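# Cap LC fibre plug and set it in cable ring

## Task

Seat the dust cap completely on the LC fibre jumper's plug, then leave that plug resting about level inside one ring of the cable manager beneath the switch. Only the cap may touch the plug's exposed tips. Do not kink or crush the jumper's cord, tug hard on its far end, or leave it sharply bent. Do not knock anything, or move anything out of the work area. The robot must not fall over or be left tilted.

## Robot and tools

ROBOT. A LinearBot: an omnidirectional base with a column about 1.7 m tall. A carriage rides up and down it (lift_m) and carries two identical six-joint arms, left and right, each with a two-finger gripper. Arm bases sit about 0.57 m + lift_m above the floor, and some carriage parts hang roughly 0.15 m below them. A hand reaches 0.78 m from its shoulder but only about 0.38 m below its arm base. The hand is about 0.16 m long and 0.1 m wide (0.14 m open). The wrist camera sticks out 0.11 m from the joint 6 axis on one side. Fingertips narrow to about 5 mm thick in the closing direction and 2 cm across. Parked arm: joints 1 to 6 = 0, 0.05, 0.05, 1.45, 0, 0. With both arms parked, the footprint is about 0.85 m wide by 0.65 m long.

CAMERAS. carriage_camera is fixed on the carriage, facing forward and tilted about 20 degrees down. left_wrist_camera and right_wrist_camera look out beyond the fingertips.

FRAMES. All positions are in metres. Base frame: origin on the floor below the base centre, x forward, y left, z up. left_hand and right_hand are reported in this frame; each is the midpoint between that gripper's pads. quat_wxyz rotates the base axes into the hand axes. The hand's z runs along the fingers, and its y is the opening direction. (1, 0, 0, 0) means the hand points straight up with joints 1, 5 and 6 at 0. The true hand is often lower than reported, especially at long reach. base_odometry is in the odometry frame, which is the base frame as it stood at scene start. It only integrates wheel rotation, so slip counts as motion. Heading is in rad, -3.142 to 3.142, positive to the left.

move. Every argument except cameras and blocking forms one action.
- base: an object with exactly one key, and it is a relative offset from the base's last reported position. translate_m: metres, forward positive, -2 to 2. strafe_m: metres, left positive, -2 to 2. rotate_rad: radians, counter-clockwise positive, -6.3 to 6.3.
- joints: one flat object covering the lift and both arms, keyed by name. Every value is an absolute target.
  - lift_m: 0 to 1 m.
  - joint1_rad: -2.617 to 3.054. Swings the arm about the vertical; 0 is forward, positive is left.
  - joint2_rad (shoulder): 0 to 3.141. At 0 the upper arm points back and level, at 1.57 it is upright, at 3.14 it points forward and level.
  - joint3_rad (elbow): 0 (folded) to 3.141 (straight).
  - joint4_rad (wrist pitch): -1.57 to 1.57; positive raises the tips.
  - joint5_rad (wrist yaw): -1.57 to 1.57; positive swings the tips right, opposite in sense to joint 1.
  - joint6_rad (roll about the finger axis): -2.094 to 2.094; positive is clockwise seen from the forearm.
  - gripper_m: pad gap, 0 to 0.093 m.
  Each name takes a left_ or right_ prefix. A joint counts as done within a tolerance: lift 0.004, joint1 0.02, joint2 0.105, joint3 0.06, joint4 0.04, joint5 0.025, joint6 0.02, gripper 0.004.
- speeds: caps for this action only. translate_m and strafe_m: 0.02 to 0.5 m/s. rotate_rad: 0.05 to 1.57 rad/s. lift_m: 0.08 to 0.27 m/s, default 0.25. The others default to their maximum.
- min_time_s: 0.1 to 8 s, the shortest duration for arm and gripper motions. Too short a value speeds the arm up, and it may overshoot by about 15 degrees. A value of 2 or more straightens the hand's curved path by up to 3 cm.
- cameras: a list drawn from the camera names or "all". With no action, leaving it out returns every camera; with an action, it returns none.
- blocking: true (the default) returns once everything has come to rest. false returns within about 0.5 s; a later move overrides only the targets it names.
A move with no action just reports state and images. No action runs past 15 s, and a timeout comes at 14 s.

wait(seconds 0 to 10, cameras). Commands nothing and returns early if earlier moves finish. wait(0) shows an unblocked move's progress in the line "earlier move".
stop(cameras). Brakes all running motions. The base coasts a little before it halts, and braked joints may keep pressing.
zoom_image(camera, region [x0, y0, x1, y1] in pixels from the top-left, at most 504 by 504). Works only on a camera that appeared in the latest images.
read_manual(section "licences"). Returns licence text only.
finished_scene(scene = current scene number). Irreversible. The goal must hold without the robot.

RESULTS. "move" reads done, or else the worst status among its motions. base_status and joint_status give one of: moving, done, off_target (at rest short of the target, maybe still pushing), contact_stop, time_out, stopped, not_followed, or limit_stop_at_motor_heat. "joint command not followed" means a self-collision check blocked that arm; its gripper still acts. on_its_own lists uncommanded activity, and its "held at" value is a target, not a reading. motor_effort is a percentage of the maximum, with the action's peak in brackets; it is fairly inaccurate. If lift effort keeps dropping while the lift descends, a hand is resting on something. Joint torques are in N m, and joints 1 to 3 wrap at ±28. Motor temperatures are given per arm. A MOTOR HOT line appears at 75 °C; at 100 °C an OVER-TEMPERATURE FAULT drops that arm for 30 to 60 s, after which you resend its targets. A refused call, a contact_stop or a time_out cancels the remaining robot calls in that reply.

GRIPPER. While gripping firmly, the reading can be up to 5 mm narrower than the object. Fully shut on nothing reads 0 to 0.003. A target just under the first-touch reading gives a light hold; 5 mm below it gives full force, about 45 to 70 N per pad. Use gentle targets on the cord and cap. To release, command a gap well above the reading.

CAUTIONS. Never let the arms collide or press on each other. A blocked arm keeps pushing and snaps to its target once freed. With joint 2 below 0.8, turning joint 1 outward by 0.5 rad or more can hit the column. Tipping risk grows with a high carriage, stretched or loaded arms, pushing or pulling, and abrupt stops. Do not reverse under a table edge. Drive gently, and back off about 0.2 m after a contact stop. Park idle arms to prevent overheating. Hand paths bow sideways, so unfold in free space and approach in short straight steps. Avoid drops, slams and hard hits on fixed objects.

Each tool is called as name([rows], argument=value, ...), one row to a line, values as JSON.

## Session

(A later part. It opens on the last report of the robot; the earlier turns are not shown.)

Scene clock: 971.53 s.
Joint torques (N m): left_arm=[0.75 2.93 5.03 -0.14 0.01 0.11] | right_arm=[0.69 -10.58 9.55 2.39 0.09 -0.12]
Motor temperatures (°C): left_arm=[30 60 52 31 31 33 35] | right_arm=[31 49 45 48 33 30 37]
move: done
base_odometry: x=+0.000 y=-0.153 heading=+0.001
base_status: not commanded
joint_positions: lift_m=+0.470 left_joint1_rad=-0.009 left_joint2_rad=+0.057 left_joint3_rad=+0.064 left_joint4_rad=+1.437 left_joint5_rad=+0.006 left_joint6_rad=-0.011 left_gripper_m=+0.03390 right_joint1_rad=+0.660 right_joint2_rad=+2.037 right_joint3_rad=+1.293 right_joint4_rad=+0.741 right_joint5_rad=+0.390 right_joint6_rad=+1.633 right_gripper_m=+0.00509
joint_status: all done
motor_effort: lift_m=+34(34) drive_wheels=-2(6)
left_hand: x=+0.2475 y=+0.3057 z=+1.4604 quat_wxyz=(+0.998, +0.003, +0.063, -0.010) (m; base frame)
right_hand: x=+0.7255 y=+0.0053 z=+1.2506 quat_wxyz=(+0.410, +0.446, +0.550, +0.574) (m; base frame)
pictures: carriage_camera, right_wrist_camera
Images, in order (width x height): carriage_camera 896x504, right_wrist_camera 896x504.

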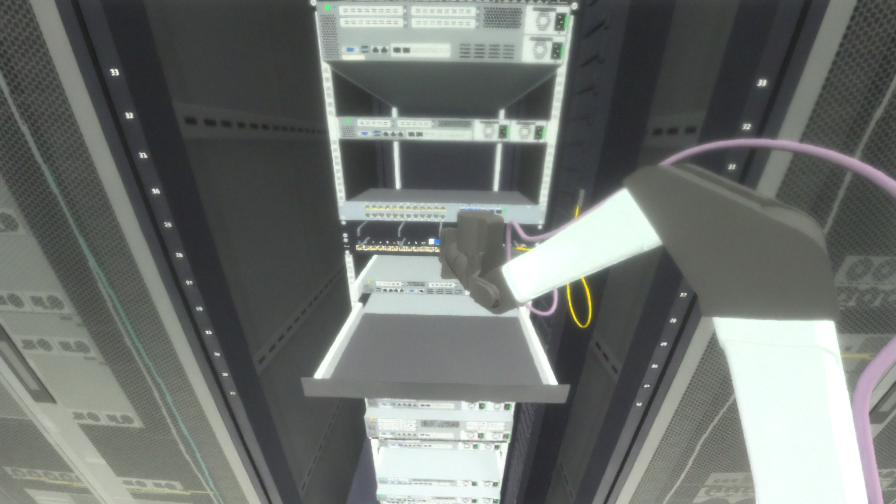

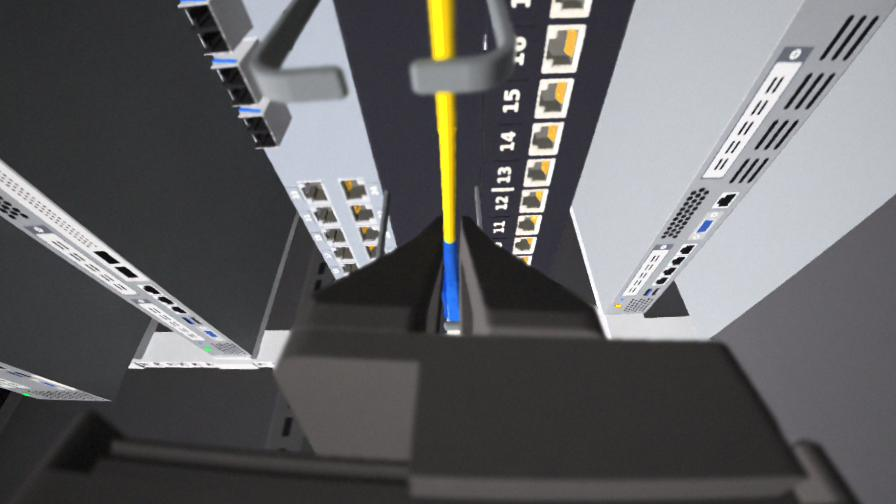

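move(joints={"lift_m": 0.461}, speeds={"lift_m": 0.08}, cameras=["right_wrist_camera", "carriage_camera"])

zoom_image(camera="carriage_camera", region=[400, 200, 520, 300])

zoom_image(camera="right_wrist_camera", region=[400, 180, 500, 340])

Scene clock: 981.10 s.
Joint torques (N m): left_arm=[0.75 3.12 5.38 -0.16 0 0.11] | right_arm=[0.59 -11.07 8.87 2.38 0.06 -0.13]
Motor temperatures (°C): left_arm=[30 58 52 31 31 33 34] | right_arm=[31 50 46 48 32 30 37]
move: done
base_odometry: x=+0.000 y=-0.153 heading=+0.001
base_status: not commanded
joint_positions: lift_m=+0.461 left_joint1_rad=-0.009 left_joint2_rad=+0.055 left_joint3_rad=+0.060 left_joint4_rad=+1.440 left_joint5_rad=+0.006 left_joint6_rad=-0.010 left_gripper_m=+0.03390 right_joint1_rad=+0.660 right_joint2_rad=+2.042 right_joint3_rad=+1.300 right_joint4_rad=+0.742 right_joint5_rad=+0.393 right_joint6_rad=+1.634 right_gripper_m=+0.00509
joint_status: all done
motor_effort: lift_m=+35(35) drive_wheels=-2(5)
left_hand: x=+0.2474 y=+0.3057 z=+1.4504 quat_wxyz=(+0.998, +0.003, +0.063, -0.010) (m; base frame)
right_hand: x=+0.7267 y=+0.0056 z=+1.2420 quat_wxyz=(+0.411, +0.447, +0.549, +0.575) (m; base frame)
pictures: carriage_camera, right_wrist_camera
Images, in order (width x height): carriage_camera 896x504, right_wrist_camera 896x504.

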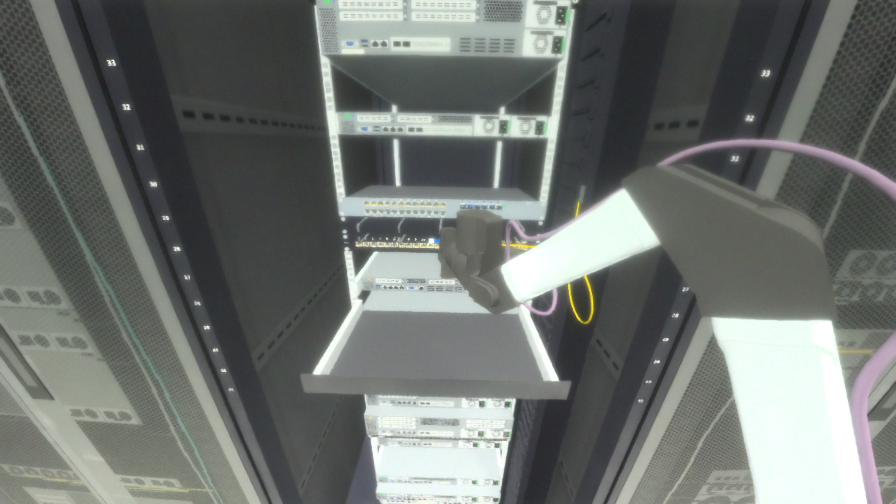

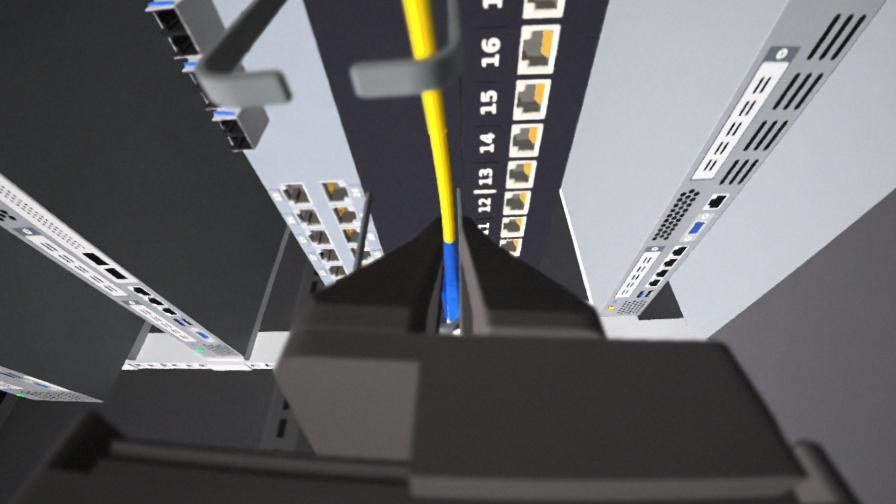

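Scaled by 4.200 from the camera's 896x504 image, which has a finer 1280x720 frame.

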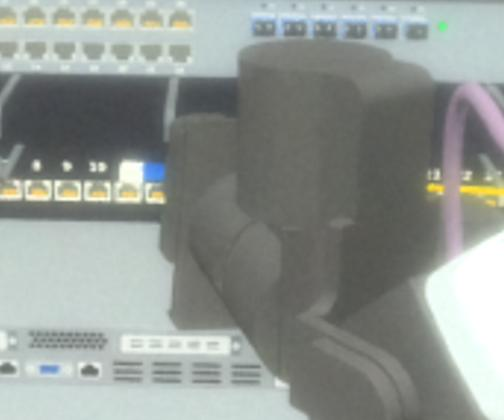

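Scaled by 3.150 from the camera's 896x504 image, which has a finer 1280x720 frame.

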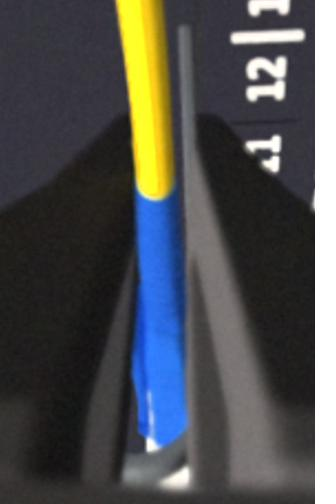

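move(joints={"right_gripper_m": 0.010}, min_time_s=1, cameras=["right_wrist_camera"])

zoom_image(camera="right_wrist_camera", region=[400, 180, 500, 340])

move(joints={"right_gripper_m": 0.03}, min_time_s=1, cameras=["right_wrist_camera", "carriage_camera"])

zoom_image(camera="right_wrist_camera", region=[400, 180, 500, 340])

Scene clock: 997.73 s.
Joint torques (N m): left_arm=[0.77 3.08 5.39 -0.17 0 0.11] | right_arm=[0.68 -11.06 8.98 2.36 0.06 -0.13]
Motor temperatures (°C): left_arm=[30 57 51 30 31 33 34] | right_arm=[31 49 45 49 32 30 36]
move: done
base_odometry: x=+0.000 y=-0.153 heading=+0.001
base_status: not commanded
joint_positions: lift_m=+0.461 left_joint1_rad=-0.009 left_joint2_rad=+0.055 left_joint3_rad=+0.060 left_joint4_rad=+1.440 left_joint5_rad=+0.006 left_joint6_rad=-0.010 left_gripper_m=+0.03390 right_joint1_rad=+0.660 right_joint2_rad=+2.042 right_joint3_rad=+1.300 right_joint4_rad=+0.743 right_joint5_rad=+0.393 right_joint6_rad=+1.634 right_gripper_m=+0.00989
joint_status: all done
motor_effort: lift_m=+35(35) drive_wheels=-2(5)
left_hand: x=+0.2474 y=+0.3057 z=+1.4504 quat_wxyz=(+0.998, +0.003, +0.063, -0.010) (m; base frame)
right_hand: x=+0.7267 y=+0.0056 z=+1.2422 quat_wxyz=(+0.411, +0.447, +0.548, +0.575) (m; base frame)
pictures: right_wrist_camera
Images, in order (width x height): right_wrist_camera 896x504.

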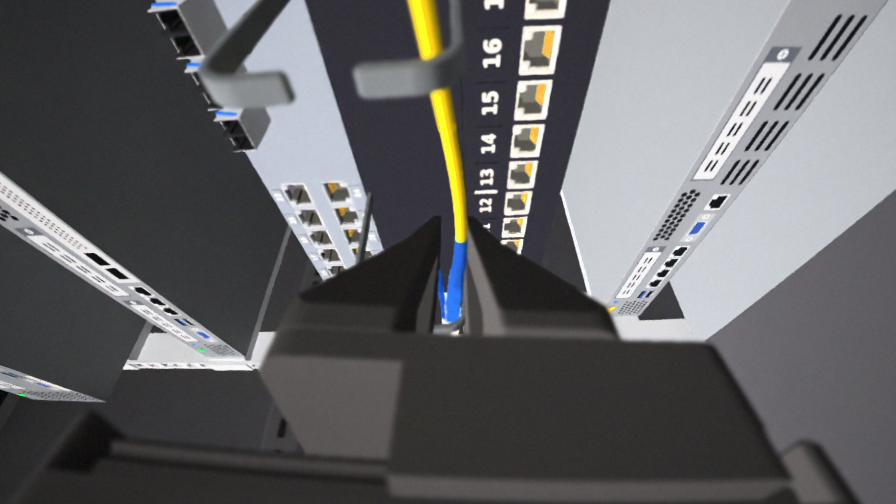

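Scaled by 3.150 from the camera's 896x504 image, which has a finer 1280x720 frame.

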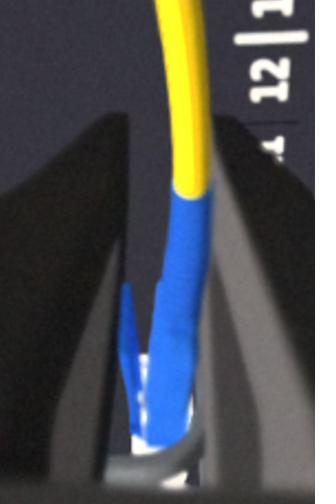

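Scene clock: 999.03 s.
Joint torques (N m): left_arm=[0.75 3.1 5.38 -0.17 0.01 0.12] | right_arm=[0.66 -11.06 8.96 2.36 0.06 -0.13]
Motor temperatures (°C): left_arm=[30 57 51 30 31 33 34] | right_arm=[31 49 45 49 32 30 36]
move: done
base_odometry: x=+0.000 y=-0.153 heading=+0.001
base_status: not commanded
joint_positions: lift_m=+0.461 left_joint1_rad=-0.009 left_joint2_rad=+0.055 left_joint3_rad=+0.060 left_joint4_rad=+1.440 left_joint5_rad=+0.006 left_joint6_rad=-0.010 left_gripper_m=+0.03390 right_joint1_rad=+0.660 right_joint2_rad=+2.042 right_joint3_rad=+1.300 right_joint4_rad=+0.742 right_joint5_rad=+0.393 right_joint6_rad=+1.634 right_gripper_m=+0.02986
joint_status: all done
motor_effort: lift_m=+35(35) drive_wheels=-1(8)
left_hand: x=+0.2474 y=+0.3057 z=+1.4504 quat_wxyz=(+0.998, +0.003, +0.063, -0.010) (m; base frame)
right_hand: x=+0.7267 y=+0.0056 z=+1.2422 quat_wxyz=(+0.411, +0.447, +0.548, +0.575) (m; base frame)
pictures: carriage_camera, right_wrist_camera
Images, in order (width x height): carriage_camera 896x504, right_wrist_camera 896x504.

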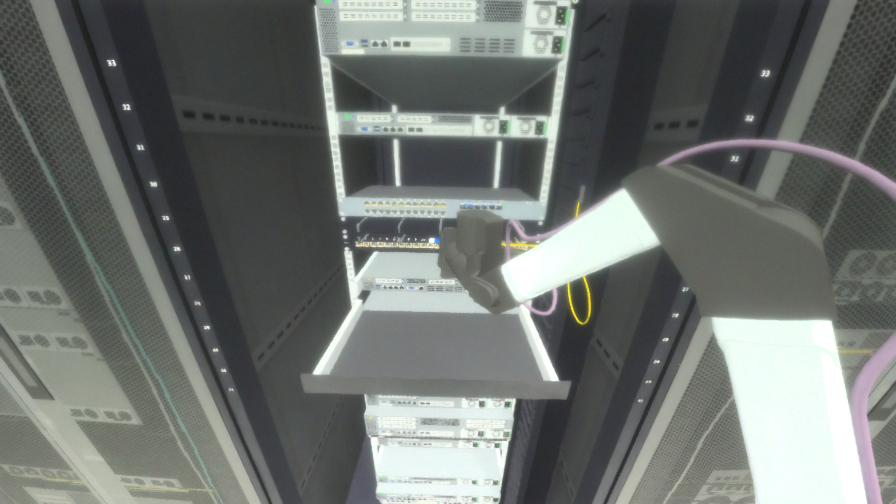

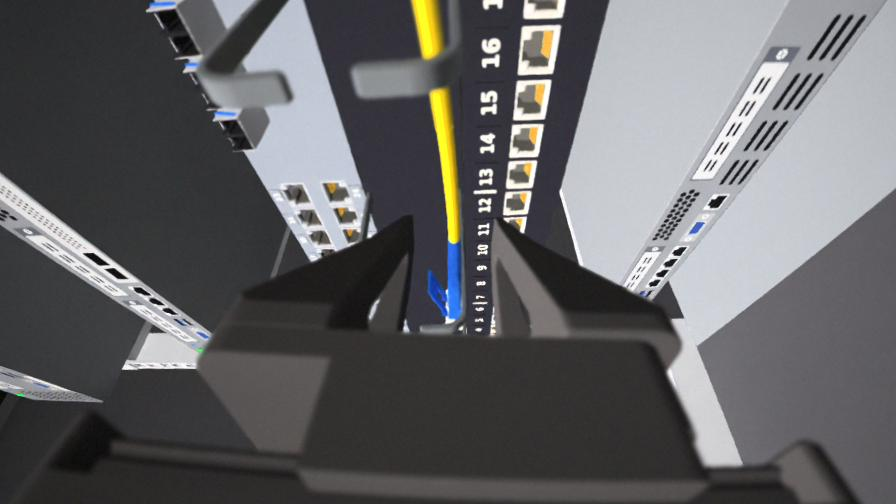

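Scaled by 3.150 from the camera's 896x504 image, which has a finer 1280x720 frame.

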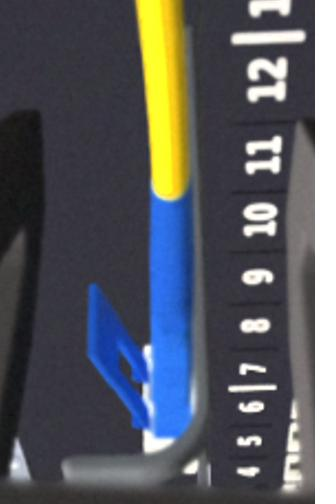

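move(joints={"right_joint1_rad": 0.750, "right_joint2_rad": 1.774, "right_joint3_rad": 0.946, "right_joint4_rad": 0.846, "right_joint5_rad": 0.487}, min_time_s=2.5, cameras=["right_wrist_camera", "carriage_camera"])

zoom_image(camera="right_wrist_camera", region=[380, 160, 540, 340])

zoom_image(camera="carriage_camera", region=[400, 200, 520, 300])

Scene clock: 1017.77 s.
Joint torques (N m): left_arm=[0.75 3.11 5.38 -0.17 0.02 0.11] | right_arm=[0.57 -11.95 5.68 2.53 0.12 -0.14]
Motor temperatures (°C): left_arm=[30 55 50 30 30 33 34] | right_arm=[31 50 45 49 32 30 35]
move: done
base_odometry: x=+0.000 y=-0.153 heading=+0.001
base_status: not commanded
joint_positions: lift_m=+0.461 left_joint1_rad=-0.009 left_joint2_rad=+0.055 left_joint3_rad=+0.060 left_joint4_rad=+1.440 left_joint5_rad=+0.006 left_joint6_rad=-0.010 left_gripper_m=+0.03390 right_joint1_rad=+0.744 right_joint2_rad=+1.798 right_joint3_rad=+0.960 right_joint4_rad=+0.844 right_joint5_rad=+0.477 right_joint6_rad=+1.635 right_gripper_m=+0.02988
joint_status: all done
motor_effort: lift_m=+35(35) drive_wheels=-4(7)
left_hand: x=+0.2474 y=+0.3057 z=+1.4504 quat_wxyz=(+0.998, +0.003, +0.063, -0.010) (m; base frame)
right_hand: x=+0.6495 y=-0.0159 z=+1.2452 quat_wxyz=(+0.411, +0.446, +0.546, +0.578) (m; base frame)
pictures: carriage_camera, right_wrist_camera
Images, in order (width x height): carriage_camera 896x504, right_wrist_camera 896x504.

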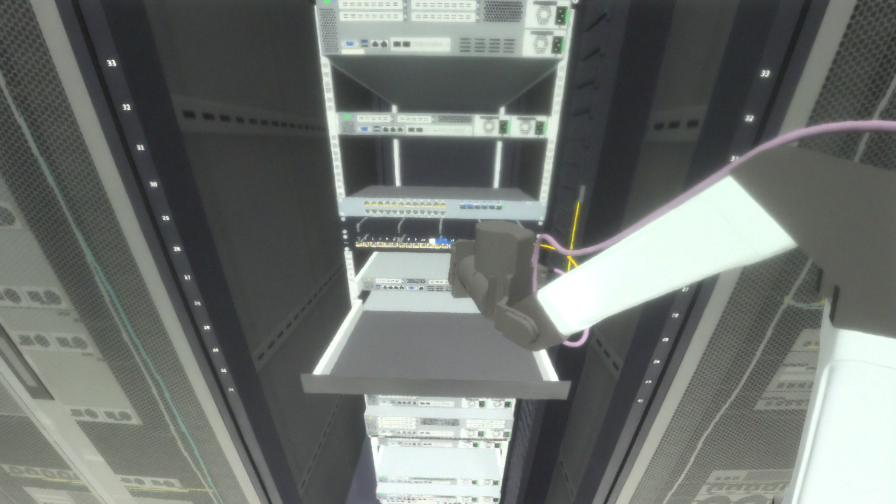

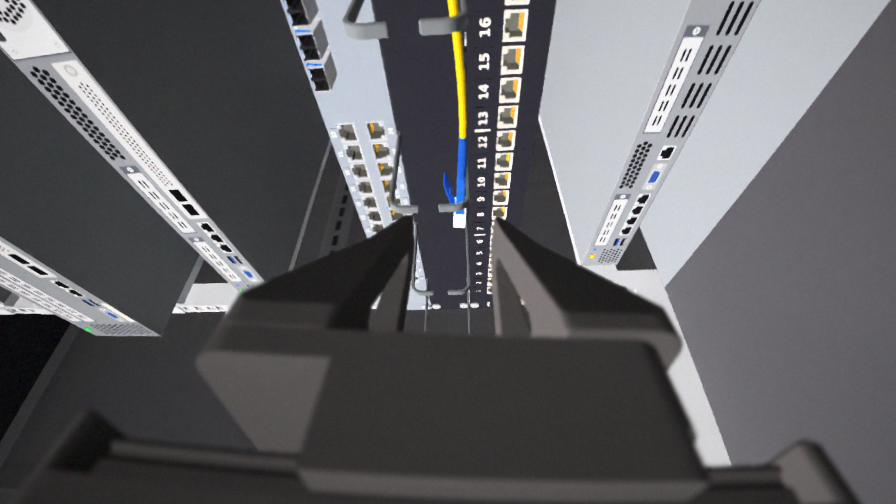

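Scaled by 2.800 from the camera's 896x504 image, which has a finer 1280x720 frame.

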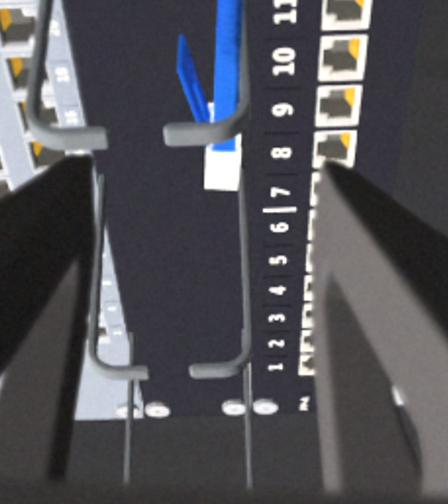

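Scaled by 4.200 from the camera's 896x504 image, which has a finer 1280x720 frame.

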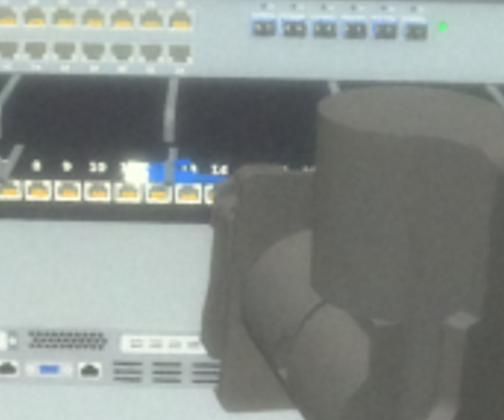

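finished_scene(scene=2)

The scene is finished: the task was done.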